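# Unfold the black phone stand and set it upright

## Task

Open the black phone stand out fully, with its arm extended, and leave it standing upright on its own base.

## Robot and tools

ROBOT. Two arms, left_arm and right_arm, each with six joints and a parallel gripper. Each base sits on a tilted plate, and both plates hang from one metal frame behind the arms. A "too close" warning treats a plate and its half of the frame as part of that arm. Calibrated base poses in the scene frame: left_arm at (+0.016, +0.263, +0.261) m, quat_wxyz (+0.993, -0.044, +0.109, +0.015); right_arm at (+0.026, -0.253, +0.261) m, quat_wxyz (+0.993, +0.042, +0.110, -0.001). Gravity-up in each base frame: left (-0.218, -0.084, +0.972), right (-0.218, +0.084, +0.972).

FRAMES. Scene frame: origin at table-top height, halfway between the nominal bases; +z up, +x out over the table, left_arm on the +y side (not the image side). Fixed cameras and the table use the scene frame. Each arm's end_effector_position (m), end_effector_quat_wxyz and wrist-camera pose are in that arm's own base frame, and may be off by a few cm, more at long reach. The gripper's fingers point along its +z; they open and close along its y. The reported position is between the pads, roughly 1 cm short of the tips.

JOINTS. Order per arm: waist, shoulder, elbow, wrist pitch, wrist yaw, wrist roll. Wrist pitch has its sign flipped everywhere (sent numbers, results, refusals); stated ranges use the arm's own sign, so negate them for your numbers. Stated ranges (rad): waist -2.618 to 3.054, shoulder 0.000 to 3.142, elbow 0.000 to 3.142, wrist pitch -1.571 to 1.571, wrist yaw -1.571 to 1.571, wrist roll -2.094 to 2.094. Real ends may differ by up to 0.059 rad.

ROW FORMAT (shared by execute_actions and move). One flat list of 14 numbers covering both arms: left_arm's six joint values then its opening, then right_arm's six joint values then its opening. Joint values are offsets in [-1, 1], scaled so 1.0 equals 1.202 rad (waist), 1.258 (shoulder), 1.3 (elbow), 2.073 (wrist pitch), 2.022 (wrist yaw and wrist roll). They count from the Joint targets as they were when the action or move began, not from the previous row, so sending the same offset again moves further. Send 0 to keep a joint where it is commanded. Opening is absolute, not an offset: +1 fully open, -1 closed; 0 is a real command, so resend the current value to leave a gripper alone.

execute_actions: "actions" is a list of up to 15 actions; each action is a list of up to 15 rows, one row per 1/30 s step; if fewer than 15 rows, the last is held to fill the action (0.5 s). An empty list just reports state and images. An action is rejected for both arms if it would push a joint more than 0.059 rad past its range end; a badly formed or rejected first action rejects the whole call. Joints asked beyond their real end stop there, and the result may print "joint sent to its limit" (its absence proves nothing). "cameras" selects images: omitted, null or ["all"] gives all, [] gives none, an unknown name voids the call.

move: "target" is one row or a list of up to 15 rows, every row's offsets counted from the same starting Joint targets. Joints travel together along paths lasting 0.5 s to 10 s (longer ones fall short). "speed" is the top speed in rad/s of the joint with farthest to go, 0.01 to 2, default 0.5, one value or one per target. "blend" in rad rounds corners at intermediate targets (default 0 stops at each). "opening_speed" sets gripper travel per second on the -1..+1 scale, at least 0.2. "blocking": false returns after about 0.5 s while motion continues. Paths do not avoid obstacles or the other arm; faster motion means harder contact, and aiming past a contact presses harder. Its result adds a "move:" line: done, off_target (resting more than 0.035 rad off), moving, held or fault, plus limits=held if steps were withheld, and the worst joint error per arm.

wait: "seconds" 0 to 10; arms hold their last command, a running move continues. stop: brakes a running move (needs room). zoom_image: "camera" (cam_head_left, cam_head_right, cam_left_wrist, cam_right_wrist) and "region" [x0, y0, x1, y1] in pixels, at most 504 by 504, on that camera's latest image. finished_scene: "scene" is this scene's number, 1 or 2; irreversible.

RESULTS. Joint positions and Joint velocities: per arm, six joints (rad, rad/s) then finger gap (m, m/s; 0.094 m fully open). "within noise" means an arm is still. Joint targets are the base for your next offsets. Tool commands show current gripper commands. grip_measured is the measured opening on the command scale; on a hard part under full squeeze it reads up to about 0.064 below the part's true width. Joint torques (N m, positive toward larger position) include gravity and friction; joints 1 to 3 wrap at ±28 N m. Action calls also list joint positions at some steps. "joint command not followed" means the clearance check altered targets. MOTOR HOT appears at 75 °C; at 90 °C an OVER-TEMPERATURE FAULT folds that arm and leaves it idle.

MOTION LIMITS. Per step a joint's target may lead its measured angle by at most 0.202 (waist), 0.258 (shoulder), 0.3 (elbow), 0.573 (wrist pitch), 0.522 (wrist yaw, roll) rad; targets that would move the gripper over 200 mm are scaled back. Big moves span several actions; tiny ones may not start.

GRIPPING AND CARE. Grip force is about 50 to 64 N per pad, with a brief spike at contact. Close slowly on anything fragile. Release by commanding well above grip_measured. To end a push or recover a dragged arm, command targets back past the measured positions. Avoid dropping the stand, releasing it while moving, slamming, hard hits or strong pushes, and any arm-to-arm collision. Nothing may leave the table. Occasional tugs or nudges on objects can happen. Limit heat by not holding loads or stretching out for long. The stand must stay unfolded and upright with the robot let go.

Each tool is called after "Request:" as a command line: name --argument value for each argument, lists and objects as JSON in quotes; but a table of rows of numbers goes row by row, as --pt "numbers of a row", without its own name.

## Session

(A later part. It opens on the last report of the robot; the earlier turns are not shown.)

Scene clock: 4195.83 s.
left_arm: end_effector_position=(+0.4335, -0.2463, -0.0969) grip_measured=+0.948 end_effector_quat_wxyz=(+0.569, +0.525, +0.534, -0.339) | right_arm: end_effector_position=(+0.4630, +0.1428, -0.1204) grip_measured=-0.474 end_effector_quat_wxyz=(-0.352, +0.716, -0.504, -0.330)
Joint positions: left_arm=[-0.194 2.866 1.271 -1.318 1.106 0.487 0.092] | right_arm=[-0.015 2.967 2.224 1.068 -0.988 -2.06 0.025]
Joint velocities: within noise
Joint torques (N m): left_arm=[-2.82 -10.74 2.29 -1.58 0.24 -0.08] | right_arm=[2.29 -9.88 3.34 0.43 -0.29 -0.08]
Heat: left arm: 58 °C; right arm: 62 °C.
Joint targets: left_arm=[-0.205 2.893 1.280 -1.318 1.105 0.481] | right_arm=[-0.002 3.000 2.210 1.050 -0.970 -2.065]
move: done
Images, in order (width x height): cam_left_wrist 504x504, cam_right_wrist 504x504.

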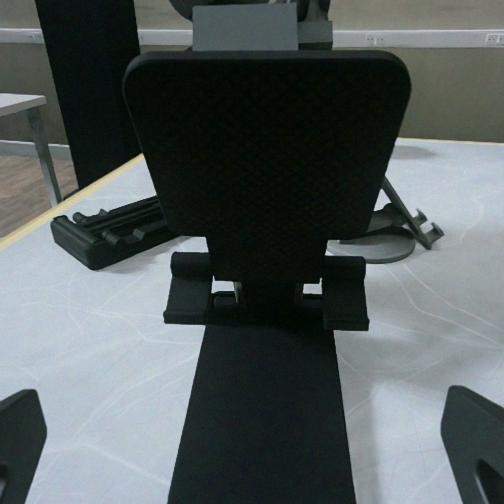

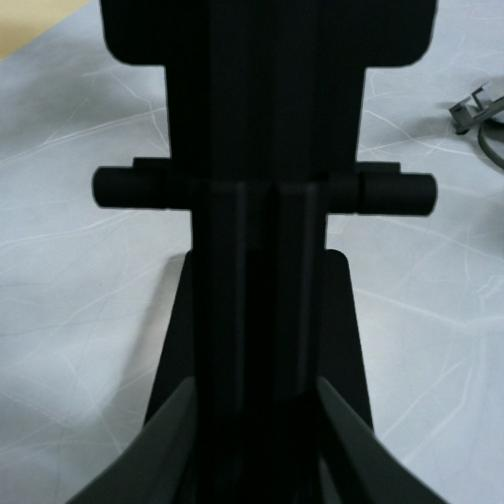

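Request:
execute_actions --actions '[]'

Scene clock: 4215.93 s.
left_arm: end_effector_position=(+0.4335, -0.2463, -0.0970) grip_measured=+0.948 end_effector_quat_wxyz=(+0.569, +0.525, +0.535, -0.340) | right_arm: end_effector_position=(+0.4630, +0.1428, -0.1204) grip_measured=-0.474 end_effector_quat_wxyz=(-0.352, +0.716, -0.504, -0.330)
Joint positions: left_arm=[-0.194 2.866 1.271 -1.318 1.105 0.486 0.092] | right_arm=[-0.015 2.967 2.224 1.068 -0.988 -2.06 0.025]
Joint velocities: within noise
Joint torques (N m): left_arm=[-2.77 -10.65 2.4 -1.58 0.22 -0.09] | right_arm=[2.17 -9.84 3.43 0.45 -0.3 -0.11]
Heat: left arm: 58 °C; right arm: 62 °C.
Joint targets: left_arm=[-0.205 2.893 1.280 -1.318 1.105 0.481] | right_arm=[-0.002 3.000 2.210 1.050 -0.970 -2.065]
Tool commands: left_gripper/opening=+0.95 right_gripper/opening=-0.65

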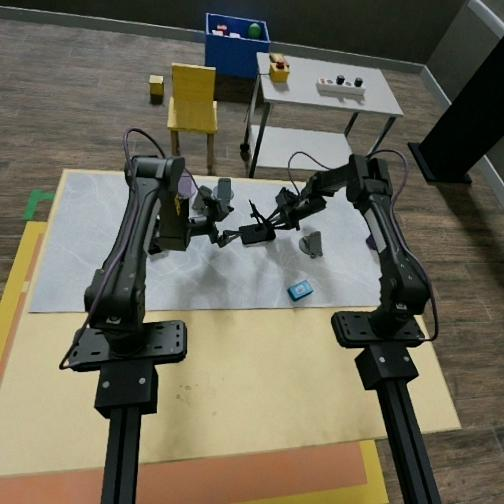

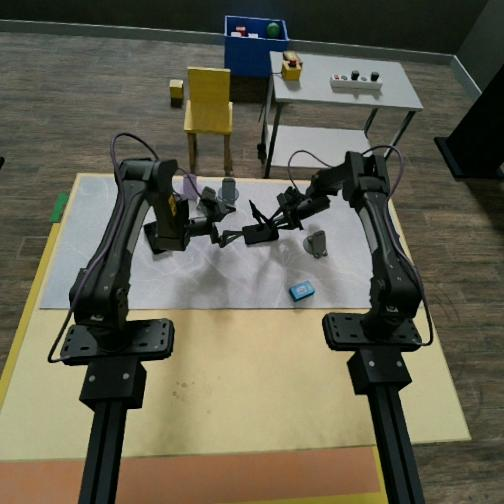

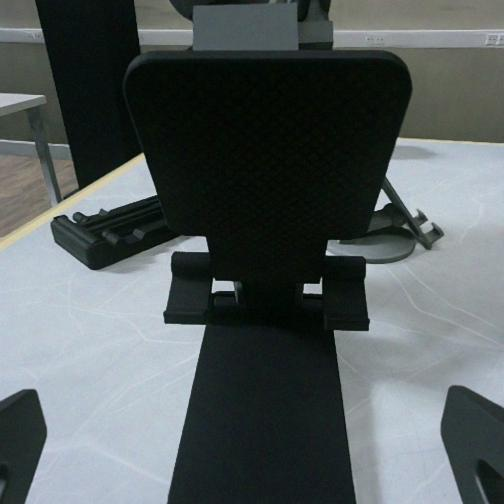

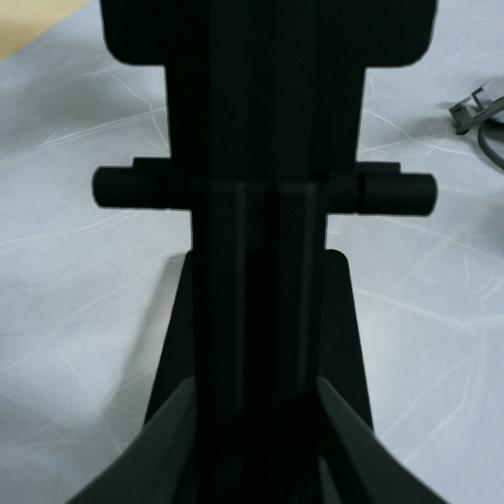

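Request:
move --target '[-0.073, 0.04, 0.0915, 0.02, -0.0415, -0.021, 0.95, 0, 0, 0, 0, 0, 0, -0.65]' --speed 0.15 --cameras '["cam_left_wrist"]'

Scene clock: 4222.57 s.
left_arm: end_effector_position=(+0.4445, -0.2869, -0.1012) grip_measured=+0.948 end_effector_quat_wxyz=(+0.572, +0.528, +0.529, -0.338) | right_arm: end_effector_position=(+0.4630, +0.1428, -0.1204) grip_measured=-0.474 end_effector_quat_wxyz=(-0.352, +0.716, -0.504, -0.330)
Joint positions: left_arm=[-0.283 2.916 1.389 -1.3 1.023 0.445 0.092] | right_arm=[-0.015 2.967 2.224 1.068 -0.988 -2.06 0.025]
Joint velocities: within noise
Joint torques (N m): left_arm=[-2.95 -11.11 2.81 -1.37 0.16 0] | right_arm=[2.28 -9.7 3.51 0.46 -0.3 -0.09]
Heat: left arm: 58 °C; right arm: 62 °C.
Joint targets: left_arm=[-0.293 2.944 1.399 -1.277 1.021 0.439] | right_arm=[-0.002 3.000 2.210 1.050 -0.970 -2.065]
move: done
Images, in order (width x height): cam_left_wrist 504x504.

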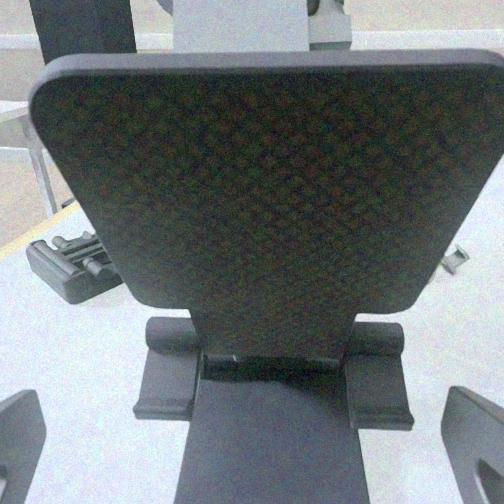

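Request:
move --target '[-0.049, 0.019, 0.035, 0.0, -0.028, -0.014, 0.95, 0, 0, 0, 0, 0, 0, -0.65]' --speed 0.1 --cameras '["cam_left_wrist"]'

Scene clock: 4237.97 s.
left_arm: end_effector_position=(+0.4436, -0.3119, -0.1043) grip_measured=+0.948 end_effector_quat_wxyz=(+0.571, +0.526, +0.531, -0.340) | right_arm: end_effector_position=(+0.4630, +0.1428, -0.1204) grip_measured=-0.474 end_effector_quat_wxyz=(-0.352, +0.716, -0.504, -0.330)
Joint positions: left_arm=[-0.341 2.94 1.434 -1.299 0.966 0.416 0.092] | right_arm=[-0.015 2.967 2.224 1.068 -0.988 -2.06 0.025]
Joint velocities: within noise
Joint torques (N m): left_arm=[-3.1 -11.49 3.21 -1.46 0.24 -0.02] | right_arm=[2.3 -9.83 3.43 0.43 -0.28 -0.08]
Heat: left arm: 58 °C; right arm: 62 °C.
Joint targets: left_arm=[-0.352 2.967 1.445 -1.276 0.964 0.410] | right_arm=[-0.002 3.000 2.210 1.050 -0.970 -2.065]
move: done
Images, in order (width x height): cam_left_wrist 504x504.

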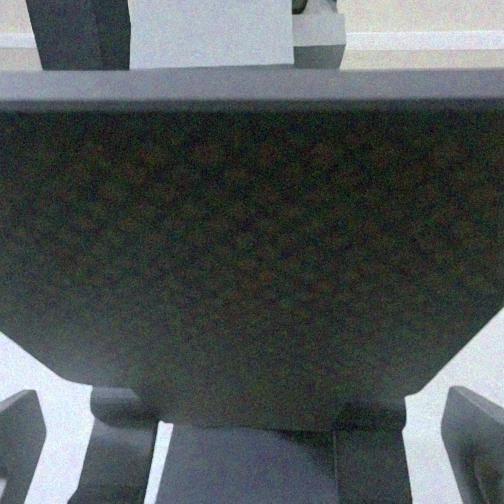

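Request:
move --target '[-0.004, 0.004, 0.005, 0, 0, 0, 0.2, 0, 0, 0, 0, 0, 0, -0.65]' --speed 0.1 --opening_speed 0.5 --cameras '["cam_left_wrist"]'

Request:
zoom_image --camera "cam_left_wrist" --region '[0, 250, 504, 504]'

Scene clock: 4243.97 s.
left_arm: end_effector_position=(+0.4439, -0.3124, -0.1058) grip_measured=+0.420 end_effector_quat_wxyz=(+0.571, +0.526, +0.531, -0.340) | right_arm: end_effector_position=(+0.4632, +0.1428, -0.1205) grip_measured=-0.474 end_effector_quat_wxyz=(-0.352, +0.717, -0.504, -0.330)
Joint positions: left_arm=[-0.342 2.945 1.44 -1.297 0.966 0.415 0.067] | right_arm=[-0.015 2.967 2.224 1.067 -0.987 -2.06 0.025]
Joint velocities: within noise
Joint torques (N m): left_arm=[-3.55 -11.28 3.28 -1.44 0.21 -0.04] | right_arm=[2.22 -9.78 3.44 0.5 -0.32 -0.09]
Heat: left arm: 58 °C; right arm: 62 °C.
Joint targets: left_arm=[-0.357 2.972 1.451 -1.276 0.964 0.410] | right_arm=[-0.002 3.000 2.210 1.050 -0.970 -2.065]
move: done
Images, in order (width x height): cam_left_wrist 504x504.

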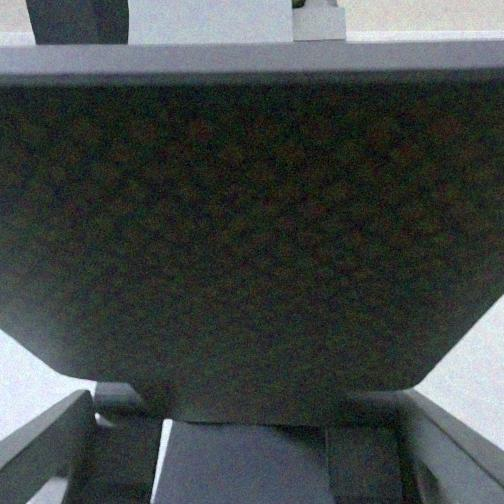

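Scaled by 1.000.

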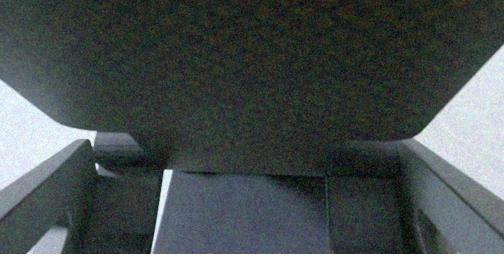

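Request:
move --target '[0.045, -0.045, -0.05, -0.01, 0.016, 0.007, 0.2, 0, 0, 0, 0, 0, 0, -0.65]' --speed 0.1 --cameras '["cam_left_wrist","cam_right_wrist"]'

Scene clock: 4254.87 s.
left_arm: end_effector_position=(+0.4395, -0.3018, -0.1062) grip_measured=+0.409 end_effector_quat_wxyz=(+0.571, +0.526, +0.532, -0.339) | right_arm: end_effector_position=(+0.4605, +0.1511, -0.1205) grip_measured=-0.474 end_effector_quat_wxyz=(-0.349, +0.721, -0.497, -0.333)
Joint positions: left_arm=[-0.321 2.935 1.401 -1.318 0.984 0.425 0.066] | right_arm=[0.003 2.967 2.224 1.067 -0.987 -2.06 0.025]
Joint velocities: within noise
Joint torques (N m): left_arm=[-0.53 -15.45 1.01 -1.45 0.33 -0.02] | right_arm=[0.88 -9.84 3.51 0.45 -0.3 -0.09]
Heat: left arm: 58 °C; right arm: 61 °C.
Joint targets: left_arm=[-0.303 2.916 1.386 -1.297 0.997 0.424] | right_arm=[-0.002 3.000 2.210 1.050 -0.970 -2.065]
move: done
Images, in order (width x height): cam_left_wrist 504x504, cam_right_wrist 504x504.

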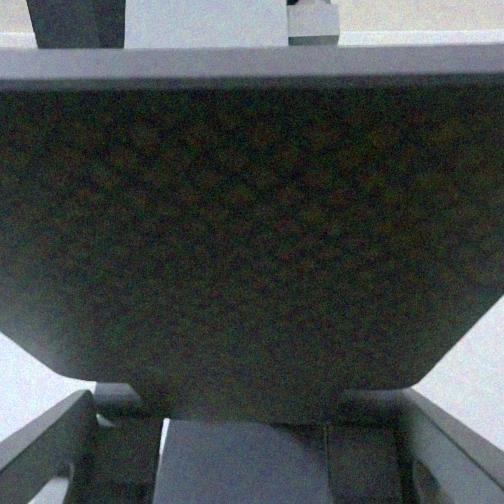

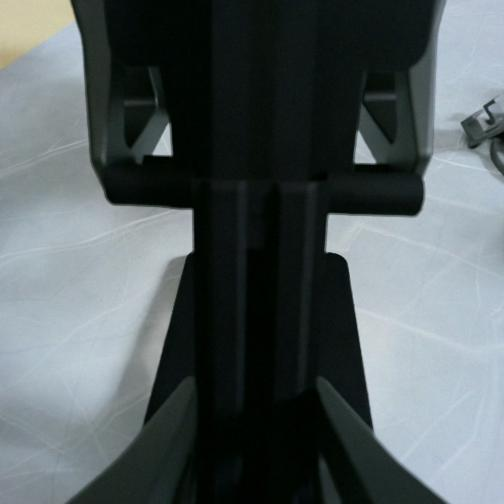

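Request:
move --target '[0.045, -0.045, -0.05, -0.01, 0.016, 0.007, 0.2, -0.025, 0, 0, 0, 0, 0, -0.65]' --speed 0.1 --cameras '["cam_left_wrist","cam_right_wrist"]'

Scene clock: 4258.53 s.
left_arm: end_effector_position=(+0.4381, -0.2868, -0.1000) grip_measured=+0.405 end_effector_quat_wxyz=(+0.570, +0.524, +0.538, -0.334) | right_arm: end_effector_position=(+0.4576, +0.1568, -0.1173) grip_measured=-0.474 end_effector_quat_wxyz=(-0.354, +0.714, -0.496, -0.345)
Joint positions: left_arm=[-0.292 2.893 1.338 -1.316 0.997 0.444 0.066] | right_arm=[0.01 2.967 2.219 1.076 -1.014 -2.058 0.025]
Joint velocities: within noise
Joint torques (N m): left_arm=[1.54 -16.43 0.66 -1.71 0.6 -0.05] | right_arm=[-2.02 -9.73 3.92 0.37 -0.01 -0.13]
Heat: left arm: 58 °C; right arm: 61 °C.
Joint targets: left_arm=[-0.249 2.859 1.321 -1.318 1.029 0.439] | right_arm=[-0.032 3.000 2.210 1.050 -0.970 -2.065]
move: off_target (left_arm, right_arm); left_arm: the waist is farthest, 0.043 rad from its target; right_arm: the wrist yaw is farthest, 0.044 rad from its target
Images, in order (width x height): cam_left_wrist 504x504, cam_right_wrist 504x504.

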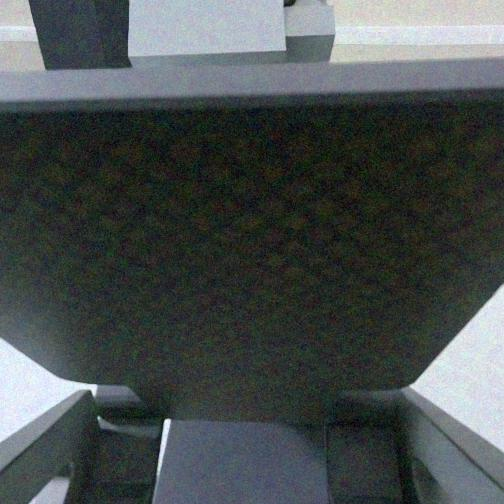

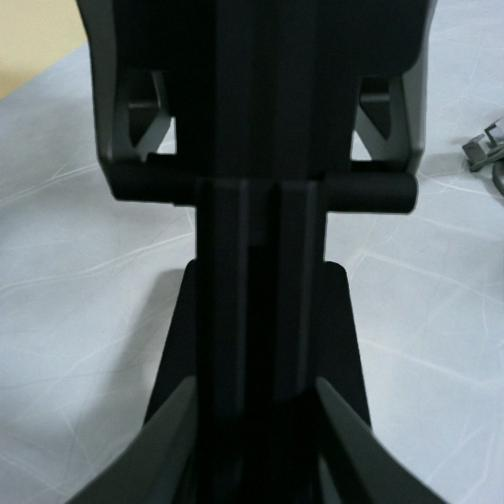

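Request:
move --target '[0.03, -0.03, -0.035, -0.008, 0.012, 0.005, 0.2, -0.03, 0, 0, 0, 0.015, 0, -0.65]' --speed 0.1 --cameras '["cam_left_wrist","cam_right_wrist"]'

Scene clock: 4263.37 s.
left_arm: end_effector_position=(+0.4339, -0.2686, -0.0963) grip_measured=+0.380 end_effector_quat_wxyz=(+0.566, +0.524, +0.539, -0.337) | right_arm: end_effector_position=(+0.4590, +0.1436, -0.1179) grip_measured=-0.474 end_effector_quat_wxyz=(-0.352, +0.707, -0.508, -0.343)
Joint positions: left_arm=[-0.25 2.864 1.287 -1.313 1.044 0.463 0.065] | right_arm=[-0.017 2.967 2.219 1.09 -1.006 -2.06 0.025]
Joint velocities: within noise
Joint torques (N m): left_arm=[1.22 -17.17 0.84 -1.88 0.32 -0.13] | right_arm=[-2.82 -9.68 3.75 0.26 0.27 -0.08]
Heat: left arm: 60 °C; right arm: 61 °C.
Joint targets: left_arm=[-0.213 2.822 1.276 -1.334 1.053 0.449] | right_arm=[-0.068 3.000 2.210 1.050 -0.939 -2.065]
move: off_target (left_arm, right_arm); left_arm: the shoulder is farthest, 0.043 rad from its target; right_arm: the wrist yaw is farthest, 0.066 rad from its target
Images, in order (width x height): cam_left_wrist 504x504, cam_right_wrist 504x504.

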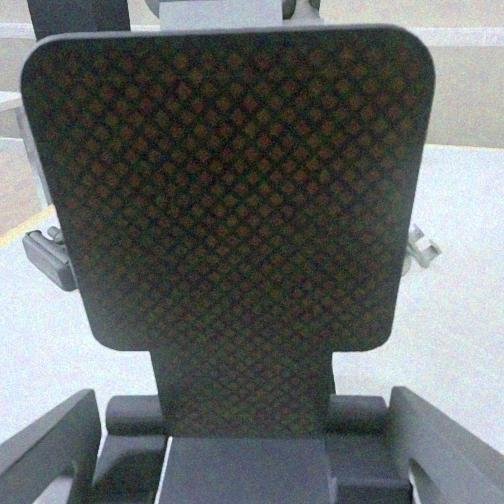

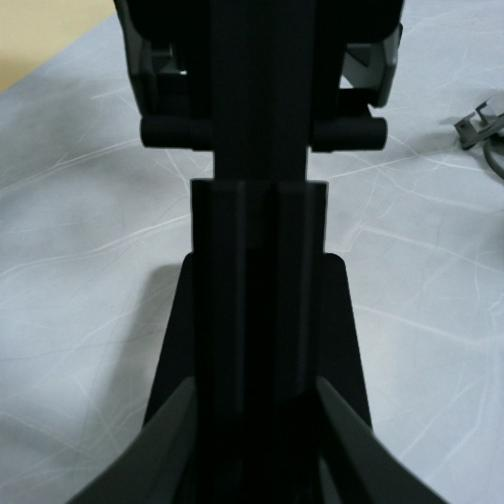

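Request:
move --target '[-0.03, 0.02, 0.01, 0.015, -0.01, 0, 0.2, 0.045, 0, 0, 0.03, -0.06, 0, -0.65]' --speed 0.2 --cameras '["cam_left_wrist","cam_right_wrist"]'

Request:
zoom_image --camera "cam_head_left" --region '[200, 170, 340, 270]'

Scene clock: 4269.83 s.
left_arm: end_effector_position=(+0.4313, -0.2711, -0.0962) grip_measured=+0.372 end_effector_quat_wxyz=(+0.564, +0.527, +0.537, -0.342) | right_arm: end_effector_position=(+0.4573, +0.1496, -0.1153) grip_measured=-0.474 end_effector_quat_wxyz=(-0.356, +0.705, -0.504, -0.349)
Joint positions: left_arm=[-0.255 2.864 1.287 -1.311 1.051 0.463 0.064] | right_arm=[-0.007 2.967 2.219 1.096 -1.021 -2.061 0.025]
Joint velocities: within noise
Joint torques (N m): left_arm=[-1.36 -14.68 2.14 -1.49 0.04 -0.13] | right_arm=[0.76 -9.58 3.88 0.82 -0.97 -0.07]
Heat: left arm: 61 °C; right arm: 61 °C.
Joint targets: left_arm=[-0.249 2.847 1.289 -1.303 1.033 0.449] | right_arm=[-0.014 3.000 2.210 1.112 -1.061 -2.065]
move: off_target (right_arm); right_arm: the wrist yaw is farthest, 0.039 rad from its target
Images, in order (width x height): cam_left_wrist 504x504, cam_right_wrist 504x504.

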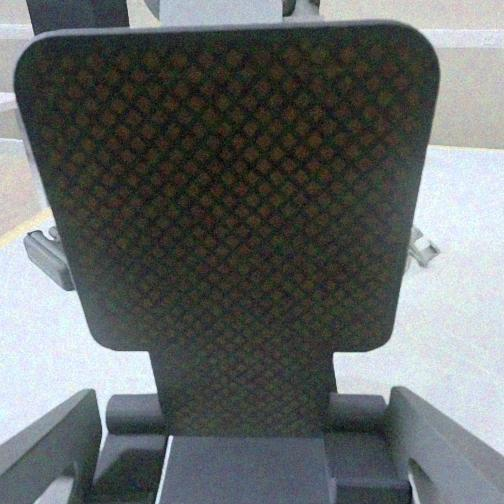

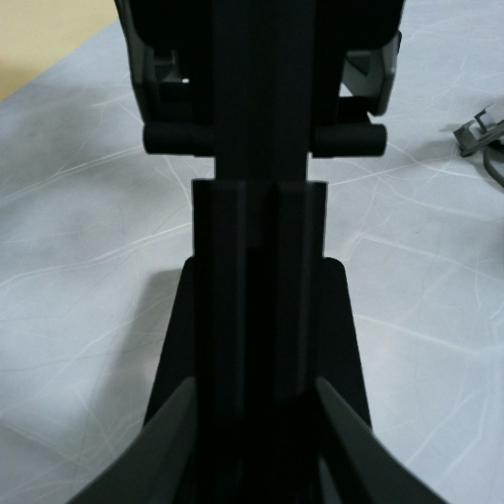

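This scene's latest camera images include none from cam_head_left. They are from: cam_left_wrist, cam_right_wrist. cam_head_left's image comes with the result of a call that names it in "cameras".

Request:
move --target '[0, 0, 0, 0, 0, 0, 0.95, 0, 0, 0, 0, 0, 0, -0.65]' --opening_speed 0.5 --cameras '["cam_left_wrist","cam_right_wrist","cam_head_left"]'

Request:
zoom_image --camera "cam_head_left" --region '[200, 170, 340, 270]'

Scene clock: 4274.73 s.
left_arm: end_effector_position=(+0.4342, -0.2701, -0.0969) grip_measured=+0.948 end_effector_quat_wxyz=(+0.564, +0.521, +0.544, -0.338) | right_arm: end_effector_position=(+0.4574, +0.1490, -0.1148) grip_measured=-0.474 end_effector_quat_wxyz=(-0.357, +0.704, -0.505, -0.350)
Joint positions: left_arm=[-0.254 2.864 1.287 -1.311 1.034 0.454 0.092] | right_arm=[-0.009 2.967 2.219 1.098 -1.024 -2.061 0.025]
Joint velocities: within noise
Joint torques (N m): left_arm=[-1.31 -14.64 1.73 -1.56 0.22 -0.01] | right_arm=[0.88 -9.7 3.88 0.8 -0.93 -0.05]
Heat: left arm: 61 °C; right arm: 61 °C.
Joint targets: left_arm=[-0.249 2.847 1.289 -1.303 1.033 0.449] | right_arm=[-0.014 3.000 2.210 1.112 -1.061 -2.065]
move: off_target (right_arm); right_arm: the wrist yaw is farthest, 0.037 rad from its target
Images, in order (width x height): cam_head_left 504x504, cam_left_wrist 504x504, cam_right_wrist 504x504.

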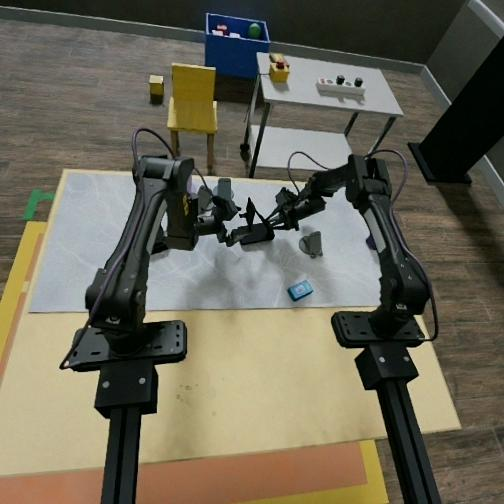

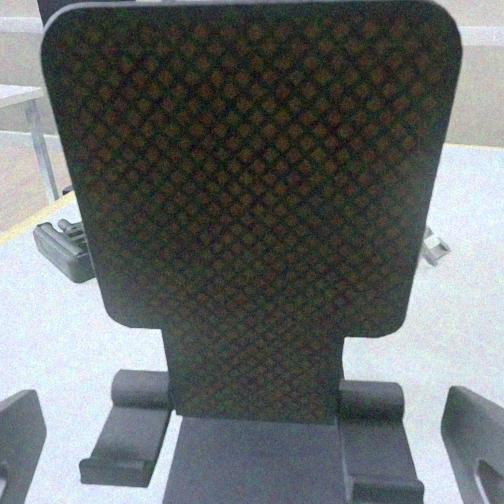

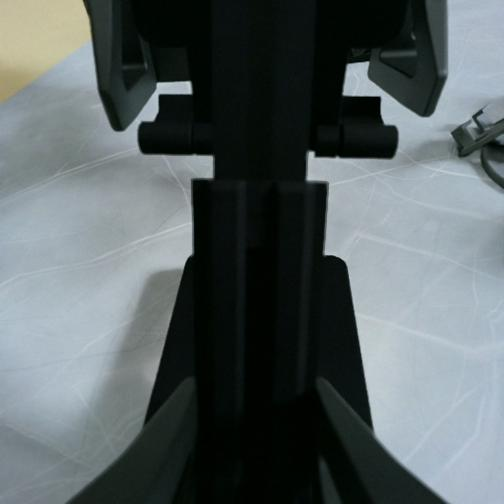

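Scaled by 3.600 from the camera's 504x504 image, which has a finer 720x720 frame.

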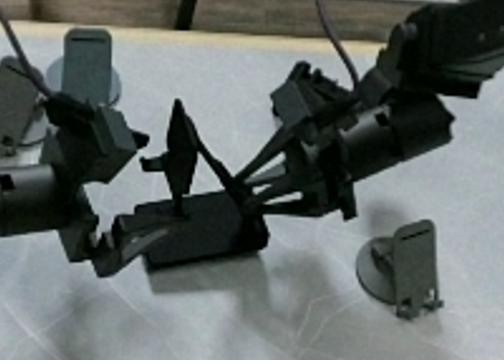

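Request:
move --pt "0.1 -0.06 -0.11 -0.03 0.05 0.02 0.95 0 0 0 0 0 0 -0.65" --pt "0.1655 -0.0135 -0.1323 -0.0034 0.1123 0.809 0.5 0 0 0 0 0 0 -0.65" --speed '[0.3,0.6]' --cameras '["cam_left_wrist"]'

Request:
zoom_image --camera "cam_left_wrist" --region '[0, 0, 504, 504]'

Scene clock: 4283.67 s.
left_arm: end_effector_position=(+0.4121, -0.1917, -0.0864) grip_measured=+0.502 end_effector_quat_wxyz=(+0.652, +0.744, +0.022, +0.148) | right_arm: end_effector_position=(+0.4574, +0.1490, -0.1148) grip_measured=-0.474 end_effector_quat_wxyz=(-0.357, +0.704, -0.505, -0.350)
Joint positions: left_arm=[-0.057 2.804 1.124 -1.341 1.244 2.086 0.071] | right_arm=[-0.009 2.967 2.219 1.098 -1.024 -2.061 0.025]
Joint velocities: within noise
Joint torques (N m): left_arm=[-0.68 -9.92 0.51 -1.12 0.48 -0.05] | right_arm=[0.81 -9.7 3.84 0.81 -0.93 -0.09]
Heat: left arm: 61 °C; right arm: 61 °C.
Joint targets: left_arm=[-0.050 2.829 1.117 -1.310 1.260 2.085] | right_arm=[-0.014 3.000 2.210 1.112 -1.061 -2.065]
move: off_target (right_arm); right_arm: the wrist yaw is farthest, 0.037 rad from its target
Images, in order (width x height): cam_left_wrist 504x504.

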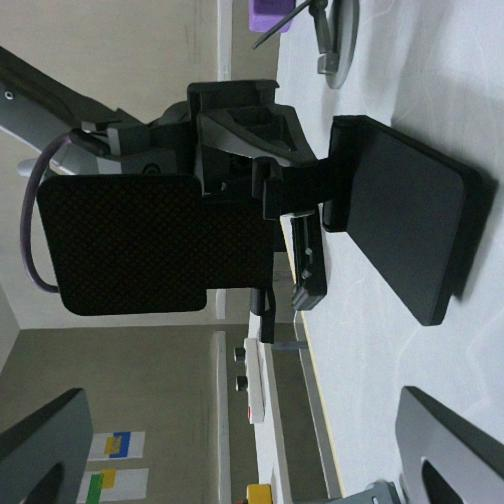

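Scaled by 1.000.

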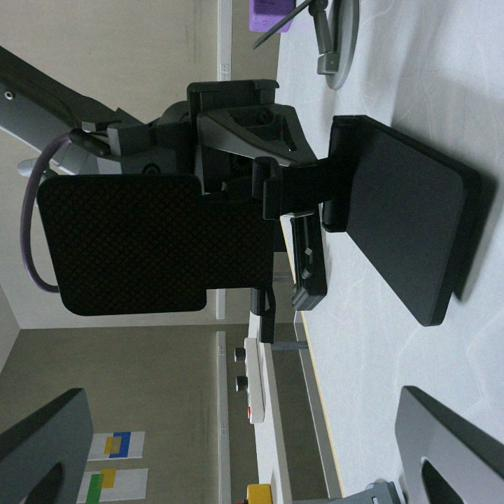

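Request:
move --target '[0, 0, 0, 0, 0, 0, 0.5, 0, 0.022, 0.0228, 0.001, 0, 0, -0.65]' --speed 0.1 --cameras '["cam_left_wrist"]'

Scene clock: 4293.30 s.
left_arm: end_effector_position=(+0.4120, -0.1917, -0.0864) grip_measured=+0.502 end_effector_quat_wxyz=(+0.652, +0.744, +0.022, +0.147) | right_arm: end_effector_position=(+0.4520, +0.1497, -0.1242) grip_measured=-0.474 end_effector_quat_wxyz=(-0.353, +0.698, -0.509, -0.360)
Joint positions: left_arm=[-0.057 2.804 1.124 -1.341 1.245 2.086 0.071] | right_arm=[-0.009 2.991 2.219 1.098 -1.031 -2.061 0.025]
Joint velocities: within noise
Joint torques (N m): left_arm=[-0.84 -9.78 0.49 -1.09 0.46 0.03] | right_arm=[0.81 -9.33 6.24 0.86 -0.88 -0.03]
Heat: left arm: 59 °C; right arm: 61 °C.
Joint targets: left_arm=[-0.050 2.829 1.117 -1.310 1.260 2.084] | right_arm=[-0.014 3.028 2.239 1.114 -1.061 -2.065]
move: off_target (right_arm); right_arm: the shoulder is farthest, 0.037 rad from its target
Images, in order (width x height): cam_left_wrist 504x504.

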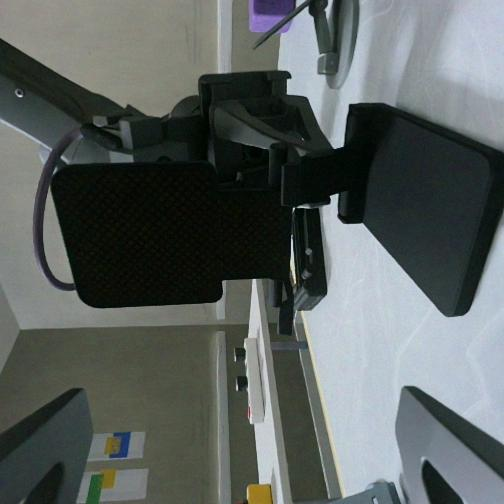

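Request:
zoom_image --camera "cam_left_wrist" --region '[260, 60, 504, 340]'

Scaled by 1.800 from the camera's 504x504 image, which has a finer 720x720 frame.

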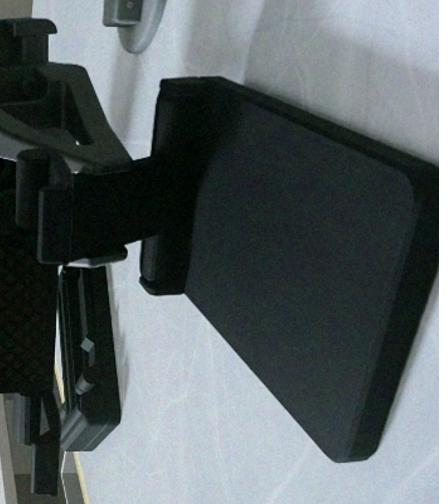

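Request:
move --target '[0, 0, 0, 0, 0, 0, 0.5, 0, 0.008, 0.01, 0.00, 0.01, 0, -0.65]' --speed 0.1 --cameras '["cam_left_wrist","cam_right_wrist"]'

Scene clock: 4303.33 s.
left_arm: end_effector_position=(+0.4120, -0.1917, -0.0864) grip_measured=+0.502 end_effector_quat_wxyz=(+0.652, +0.744, +0.022, +0.147) | right_arm: end_effector_position=(+0.4535, +0.1497, -0.1248) grip_measured=-0.474 end_effector_quat_wxyz=(-0.354, +0.698, -0.508, -0.359)
Joint positions: left_arm=[-0.057 2.804 1.124 -1.341 1.245 2.086 0.071] | right_arm=[-0.009 2.998 2.231 1.1 -1.031 -2.061 0.025]
Joint velocities: within noise
Joint torques (N m): left_arm=[-0.55 -9.99 0.47 -1.12 0.47 -0.03] | right_arm=[0.72 -9.05 6.31 0.83 -0.59 -0.09]
Heat: left arm: 58 °C; right arm: 59 °C.
Joint targets: left_arm=[-0.050 2.829 1.117 -1.310 1.260 2.084] | right_arm=[-0.014 3.038 2.252 1.114 -1.041 -2.065]
move: off_target (right_arm); right_arm: the shoulder is farthest, 0.041 rad from its target
Images, in order (width x height): cam_left_wrist 504x504, cam_right_wrist 504x504.

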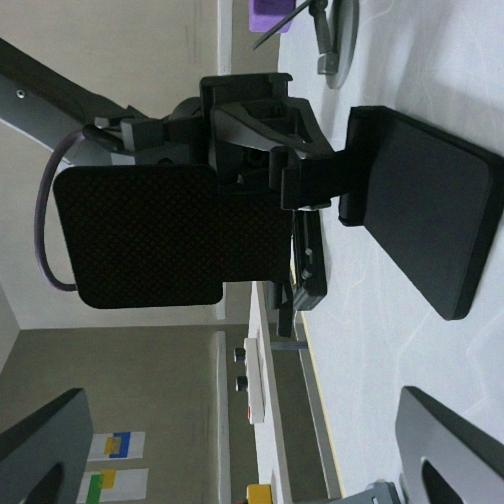

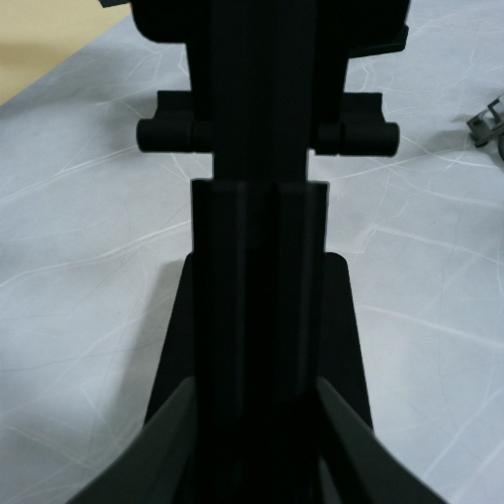

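Request:
move --target '[0, 0, 0, 0, 0, 0, 0.5, 0, 0, 0, 0, 0, 0, 0.0]' --opening_speed 0.3 --cameras '["cam_left_wrist","cam_right_wrist"]'

Scene clock: 4308.20 s.
left_arm: end_effector_position=(+0.4120, -0.1917, -0.0864) grip_measured=+0.502 end_effector_quat_wxyz=(+0.652, +0.744, +0.022, +0.147) | right_arm: end_effector_position=(+0.4538, +0.1497, -0.1246) grip_measured=-0.003 end_effector_quat_wxyz=(-0.354, +0.698, -0.508, -0.359)
Joint positions: left_arm=[-0.057 2.804 1.124 -1.341 1.245 2.086 0.071] | right_arm=[-0.009 2.998 2.232 1.1 -1.031 -2.061 0.047]
Joint velocities: within noise
Joint torques (N m): left_arm=[-0.61 -10.02 0.54 -1.14 0.45 0.03] | right_arm=[0.88 -9.18 6.15 0.81 -0.64 -0.08]
Heat: left arm: 58 °C; right arm: 58 °C.
Joint targets: left_arm=[-0.050 2.829 1.117 -1.311 1.260 2.084] | right_arm=[-0.014 3.038 2.252 1.114 -1.041 -2.065]
move: off_target (right_arm); right_arm: the shoulder is farthest, 0.040 rad from its target
Images, in order (width x height): cam_left_wrist 504x504, cam_right_wrist 504x504.

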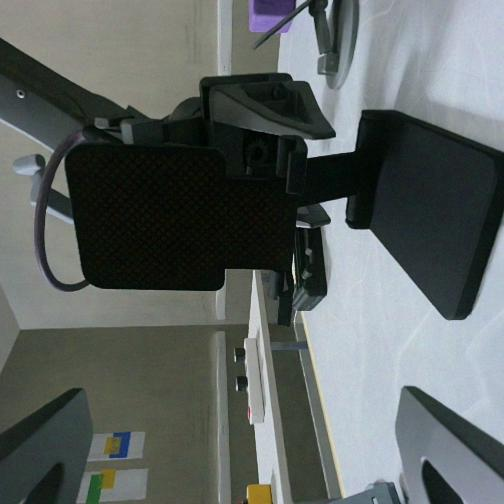

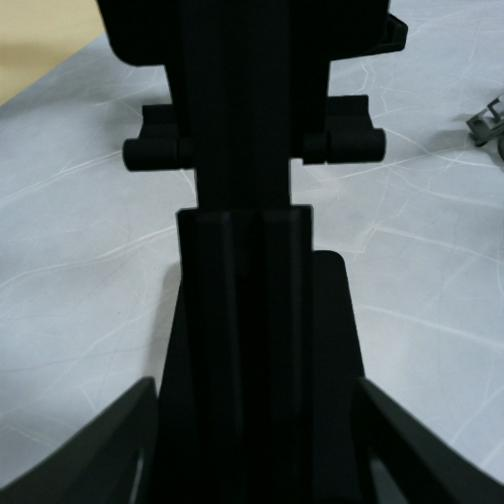

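Request:
move --pt "0 0 0 0 0 0 0.5 0 0 0 0 0 0 0.6" --pt "0 0 0 0 0 0 0.5 -0.045 -0.05 0.02 0.02 -0.03 0 0.6" --pt "0 0 0 0 0 0 0.5 -0.10 -0.11 0.04 0.04 -0.06 0 0.6" --speed 0.15 --blend 0.01 --opening_speed 0.5 --cameras '["cam_left_wrist","cam_right_wrist"]'

Scene clock: 4321.70 s.
left_arm: end_effector_position=(+0.4120, -0.1917, -0.0864) grip_measured=+0.502 end_effector_quat_wxyz=(+0.652, +0.744, +0.022, +0.147) | right_arm: end_effector_position=(+0.4924, +0.0979, -0.0648) grip_measured=+0.597 end_effector_quat_wxyz=(-0.429, +0.649, -0.531, -0.336)
Joint positions: left_arm=[-0.057 2.804 1.124 -1.34 1.245 2.086 0.071] | right_arm=[-0.134 2.93 2.29 1.177 -1.138 -2.061 0.075]
Joint velocities: within noise
Joint torques (N m): left_arm=[-0.79 -9.78 0.64 -1.14 0.48 0.01] | right_arm=[0.79 -14.76 6.5 0.8 -0.81 -0.09]
Heat: left arm: 57 °C; right arm: 58 °C.
Joint targets: left_arm=[-0.050 2.829 1.117 -1.310 1.260 2.084] | right_arm=[-0.134 2.899 2.304 1.197 -1.162 -2.065]
move: done; blend cut to 0 rad at target 1
Images, in order (width x height): cam_left_wrist 504x504, cam_right_wrist 504x504.

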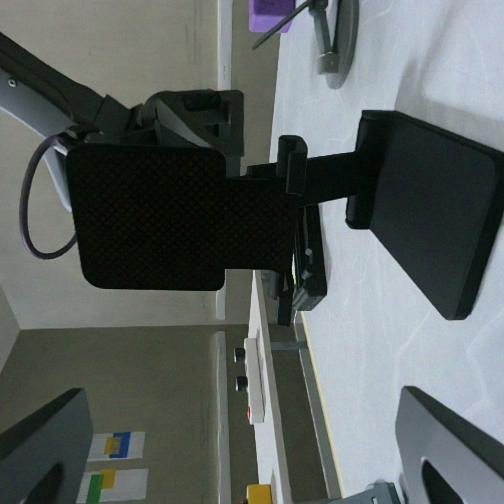

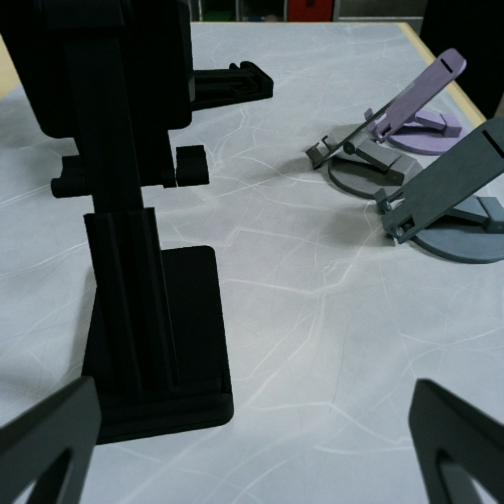

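Request:
move --pt "0 0 0 0 0 0 0.5 -0.083 -0.159 -0.08 0.0 0.03 0 0.6" --pt "0 0 0 0 0 0 0.5 -0.138 -0.556 -0.39 -0.095 0.17 0.25 0.6" --pt "0 0 0 0 0 0 0.5 -0.1 -1.27 -1.40 -0.24 0.54 0.96 0.0" --speed 0.6 --blend 0.05 --opening_speed 0.5 --cameras '["cam_left_wrist","cam_head_left","cam_head_right"]'

Request:
zoom_image --camera "cam_head_left" --region '[200, 170, 340, 270]'

Request:
zoom_image --camera "cam_head_right" --region '[200, 170, 340, 270]'

Request:
zoom_image --camera "cam_left_wrist" --region '[40, 60, 504, 350]'

every number of target 3 of 3 must lie in its column's range; nothing of the call was run
Scene clock: 4328.03 s.
left_arm: end_effector_position=(+0.4120, -0.1917, -0.0864) grip_measured=+0.502 end_effector_quat_wxyz=(+0.652, +0.744, +0.022, +0.147) | right_arm: end_effector_position=(+0.4922, +0.0979, -0.0647) grip_measured=+0.597 end_effector_quat_wxyz=(-0.429, +0.649, -0.532, -0.336)
Joint positions: left_arm=[-0.057 2.804 1.124 -1.34 1.245 2.086 0.071] | right_arm=[-0.134 2.93 2.29 1.178 -1.138 -2.061 0.075]
Joint velocities: within noise
Joint torques (N m): left_arm=[-0.61 -9.98 0.36 -1.16 0.42 0.02] | right_arm=[0.83 -14.69 6.45 0.78 -0.79 -0.1]
Heat: left arm: 57 °C; right arm: 61 °C.
Joint targets: left_arm=[-0.050 2.829 1.117 -1.310 1.260 2.084] | right_arm=[-0.134 2.899 2.304 1.197 -1.162 -2.065]
Tool commands: left_gripper/opening=+0.5 right_gripper/opening=+0.6

This scene's latest camera images include none from cam_head_left. They are from: cam_left_wrist, cam_right_wrist. cam_head_left's image comes with the result of a call that names it in "cameras".

This scene's latest camera images include none from cam_head_right. They are from: cam_left_wrist, cam_right_wrist. cam_head_right's image comes with the result of a call that names it in "cameras".

Scaled by 1.086 from the camera's 504x504 image, which has a finer 720x720 frame.

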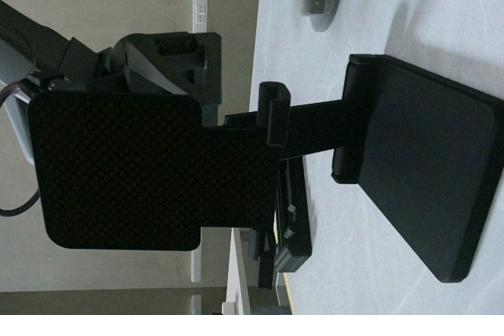

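Request:
move --pt "0 0 0 0 0 0 0.5 -0.083 -0.159 -0.08 0.0 0.03 0 0.6" --pt "0 0 0 0 0 0 0.5 -0.138 -0.556 -0.39 -0.095 0.17 0.25 0.6" --speed 0.6 --blend 0.05 --cameras '["cam_left_wrist","cam_head_left","cam_head_right","cam_right_wrist"]'

Request:
move --target '[0, 0, 0, 0, 0, 0, 0.5, 0.075, -0.716, -1, -0.145, 0.37, 0.71, 0.0]' --speed 0.6 --opening_speed 0.5 --cameras '["cam_left_wrist","cam_head_left","cam_head_right"]'

Request:
zoom_image --camera "cam_head_left" --region '[200, 170, 340, 270]'

Request:
zoom_image --camera "cam_head_right" --region '[200, 170, 340, 270]'

Request:
zoom_image --camera "cam_left_wrist" --region '[40, 60, 504, 350]'

Scene clock: 4335.83 s.
left_arm: end_effector_position=(+0.4120, -0.1917, -0.0864) grip_measured=+0.502 end_effector_quat_wxyz=(+0.652, +0.744, +0.022, +0.147) | right_arm: end_effector_position=(+0.4756, -0.0090, +0.0946) grip_measured=+0.597 end_effector_quat_wxyz=(+0.356, -0.567, +0.720, +0.180)
Joint positions: left_arm=[-0.057 2.804 1.124 -1.34 1.245 2.086 0.071] | right_arm=[-0.296 2.225 1.816 1.013 -0.811 -1.567 0.075]
Joint velocities: within noise
Joint torques (N m): left_arm=[-0.81 -9.99 0.53 -1.09 0.45 -0.01] | right_arm=[0.12 -13.57 4.81 -0.07 -0.52 0.02]
Heat: left arm: 57 °C; right arm: 64 °C.
Joint targets: left_arm=[-0.050 2.829 1.117 -1.310 1.260 2.084] | right_arm=[-0.300 2.200 1.797 1.000 -0.818 -1.559]
move: done

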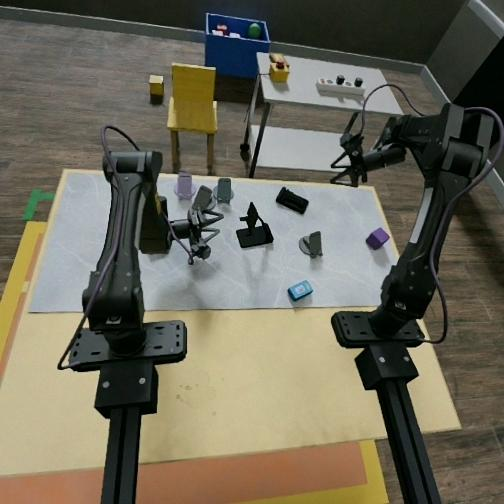

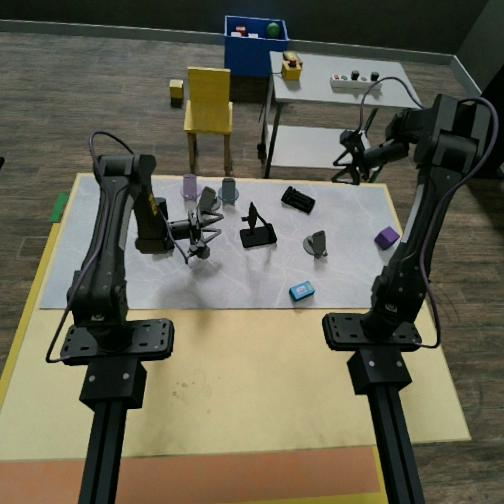

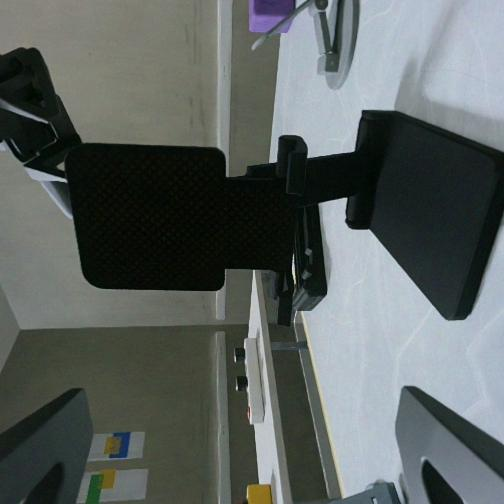

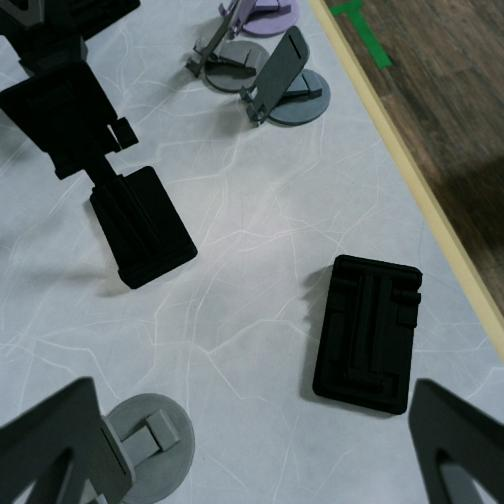

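Scene clock: 4339.07 s.
left_arm: end_effector_position=(+0.4120, -0.1917, -0.0864) grip_measured=+0.502 end_effector_quat_wxyz=(+0.652, +0.744, +0.022, +0.147) | right_arm: end_effector_position=(+0.1751, -0.0237, -0.0098) grip_measured=+0.003 end_effector_quat_wxyz=(+0.026, +0.042, +0.998, +0.034)
Joint positions: left_arm=[-0.057 2.804 1.124 -1.34 1.245 2.086 0.071] | right_arm=[-0.217 1.32 0.508 0.72 -0.076 -0.131 0.047]
Joint velocities: within noise
Joint torques (N m): left_arm=[-0.7 -9.95 0.39 -1.11 0.43 -0.01] | right_arm=[0.7 -5.09 3.84 0.11 0.05 0.04]
Heat: left arm: 57 °C; right arm: 63 °C.
Joint targets: left_arm=[-0.050 2.829 1.117 -1.311 1.260 2.084] | right_arm=[-0.210 1.299 0.497 0.700 -0.070 -0.124]
move: done
Images, in order (width x height): cam_head_left 504x504, cam_head_right 504x504, cam_left_wrist 504x504.

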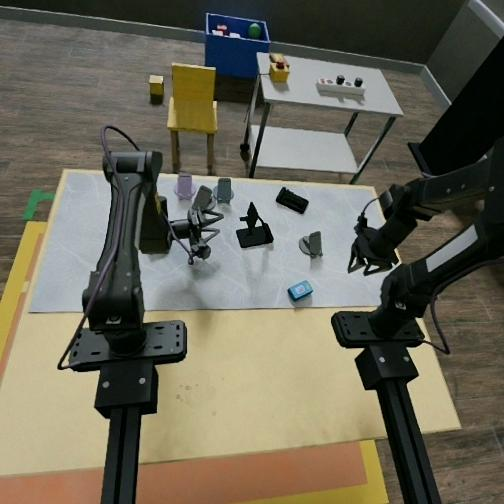

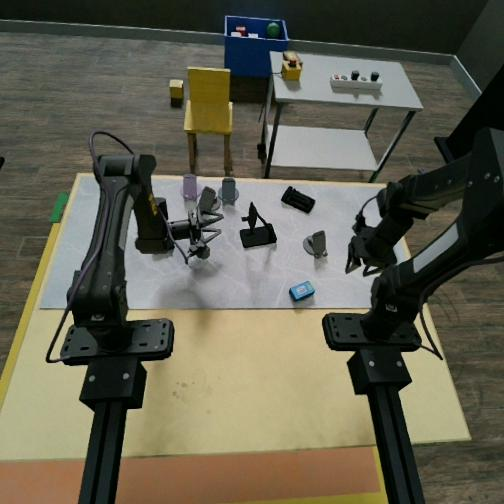

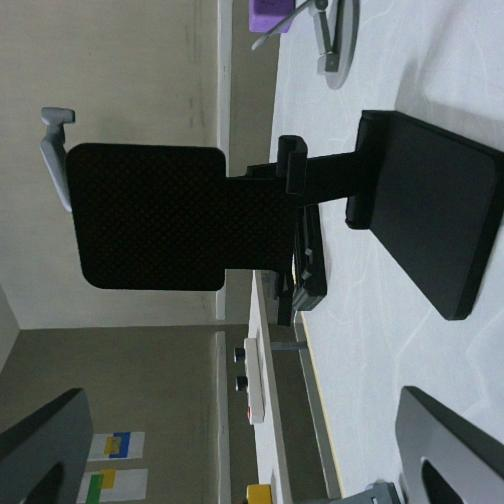

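Scaled by 3.600 from the camera's 504x504 image, which has a finer 720x720 frame.

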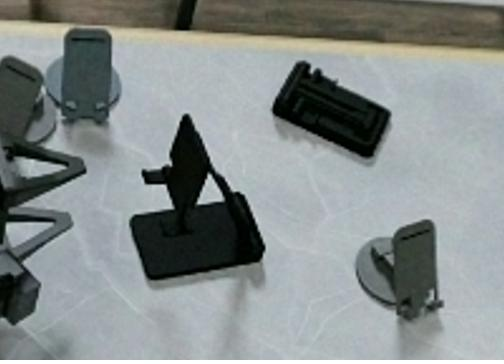

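Scaled by 3.600 from the camera's 504x504 image, which has a finer 720x720 frame.

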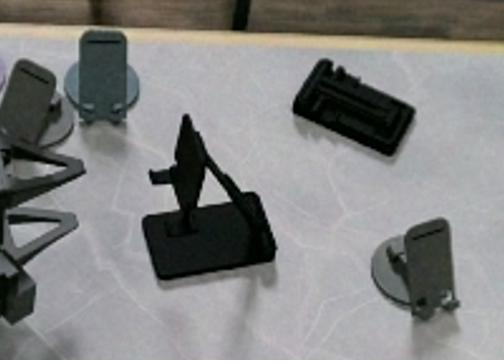

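Scaled by 1.086 from the camera's 504x504 image, which has a finer 720x720 frame.

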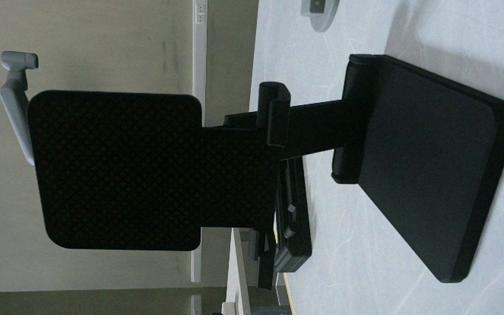

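Request:
move --pt "-0.0973 -0.5636 -0.2223 0.4159 -0.2132 -0.5445 0.5 0 0 0 0 0 0 0" --pt "-0.62 -0.58 -0.22 0.39 -0.7 -0.9 0.0 0 0 0 0 0 0 0" --pt "-0.96 -0.36 -0.2 0.15 -1 -1 0.0 0 0 0 0 0 0 0" --speed 0.7 --blend 0.1 --cameras '["cam_left_wrist","cam_head_left"]'

Scene clock: 4368.77 s.
left_arm: end_effector_position=(+0.2790, -0.3787, -0.0369) grip_measured=+0.002 end_effector_quat_wxyz=(+0.563, +0.330, +0.758, +0.020) | right_arm: end_effector_position=(+0.1753, -0.0238, -0.0098) grip_measured=+0.003 end_effector_quat_wxyz=(+0.026, +0.043, +0.998, +0.034)
Joint positions: left_arm=[-1.2 2.358 0.843 -0.991 -0.751 0.07 0.047] | right_arm=[-0.217 1.32 0.508 0.719 -0.076 -0.13 0.047]
Joint velocities: within noise
Joint torques (N m): left_arm=[-2.96 -9.87 4.26 -1.79 -0.23 -0.1] | right_arm=[0.75 -5.04 3.74 0.07 0.03 0]
Heat: left arm: 57 °C; right arm: 54 °C.
Joint targets: left_arm=[-1.204 2.377 0.857 -0.999 -0.762 0.062] | right_arm=[-0.210 1.299 0.497 0.700 -0.070 -0.124]
move: done; blend cut to 0 rad at target 2
Images, in order (width x height): cam_head_left 504x504, cam_left_wrist 504x504.

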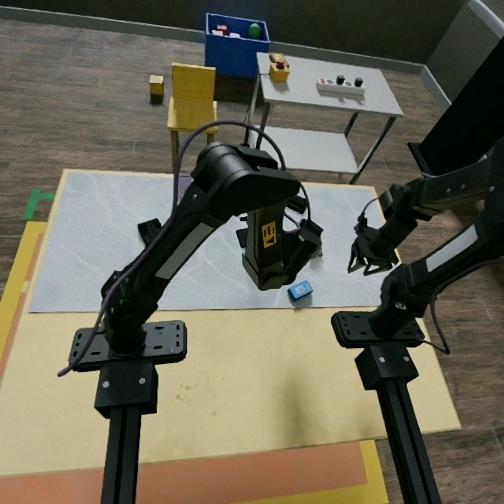

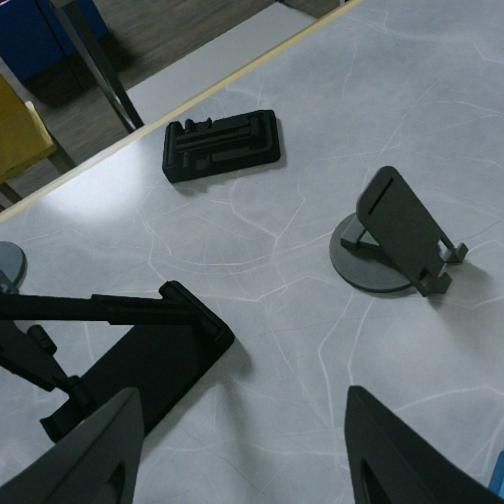

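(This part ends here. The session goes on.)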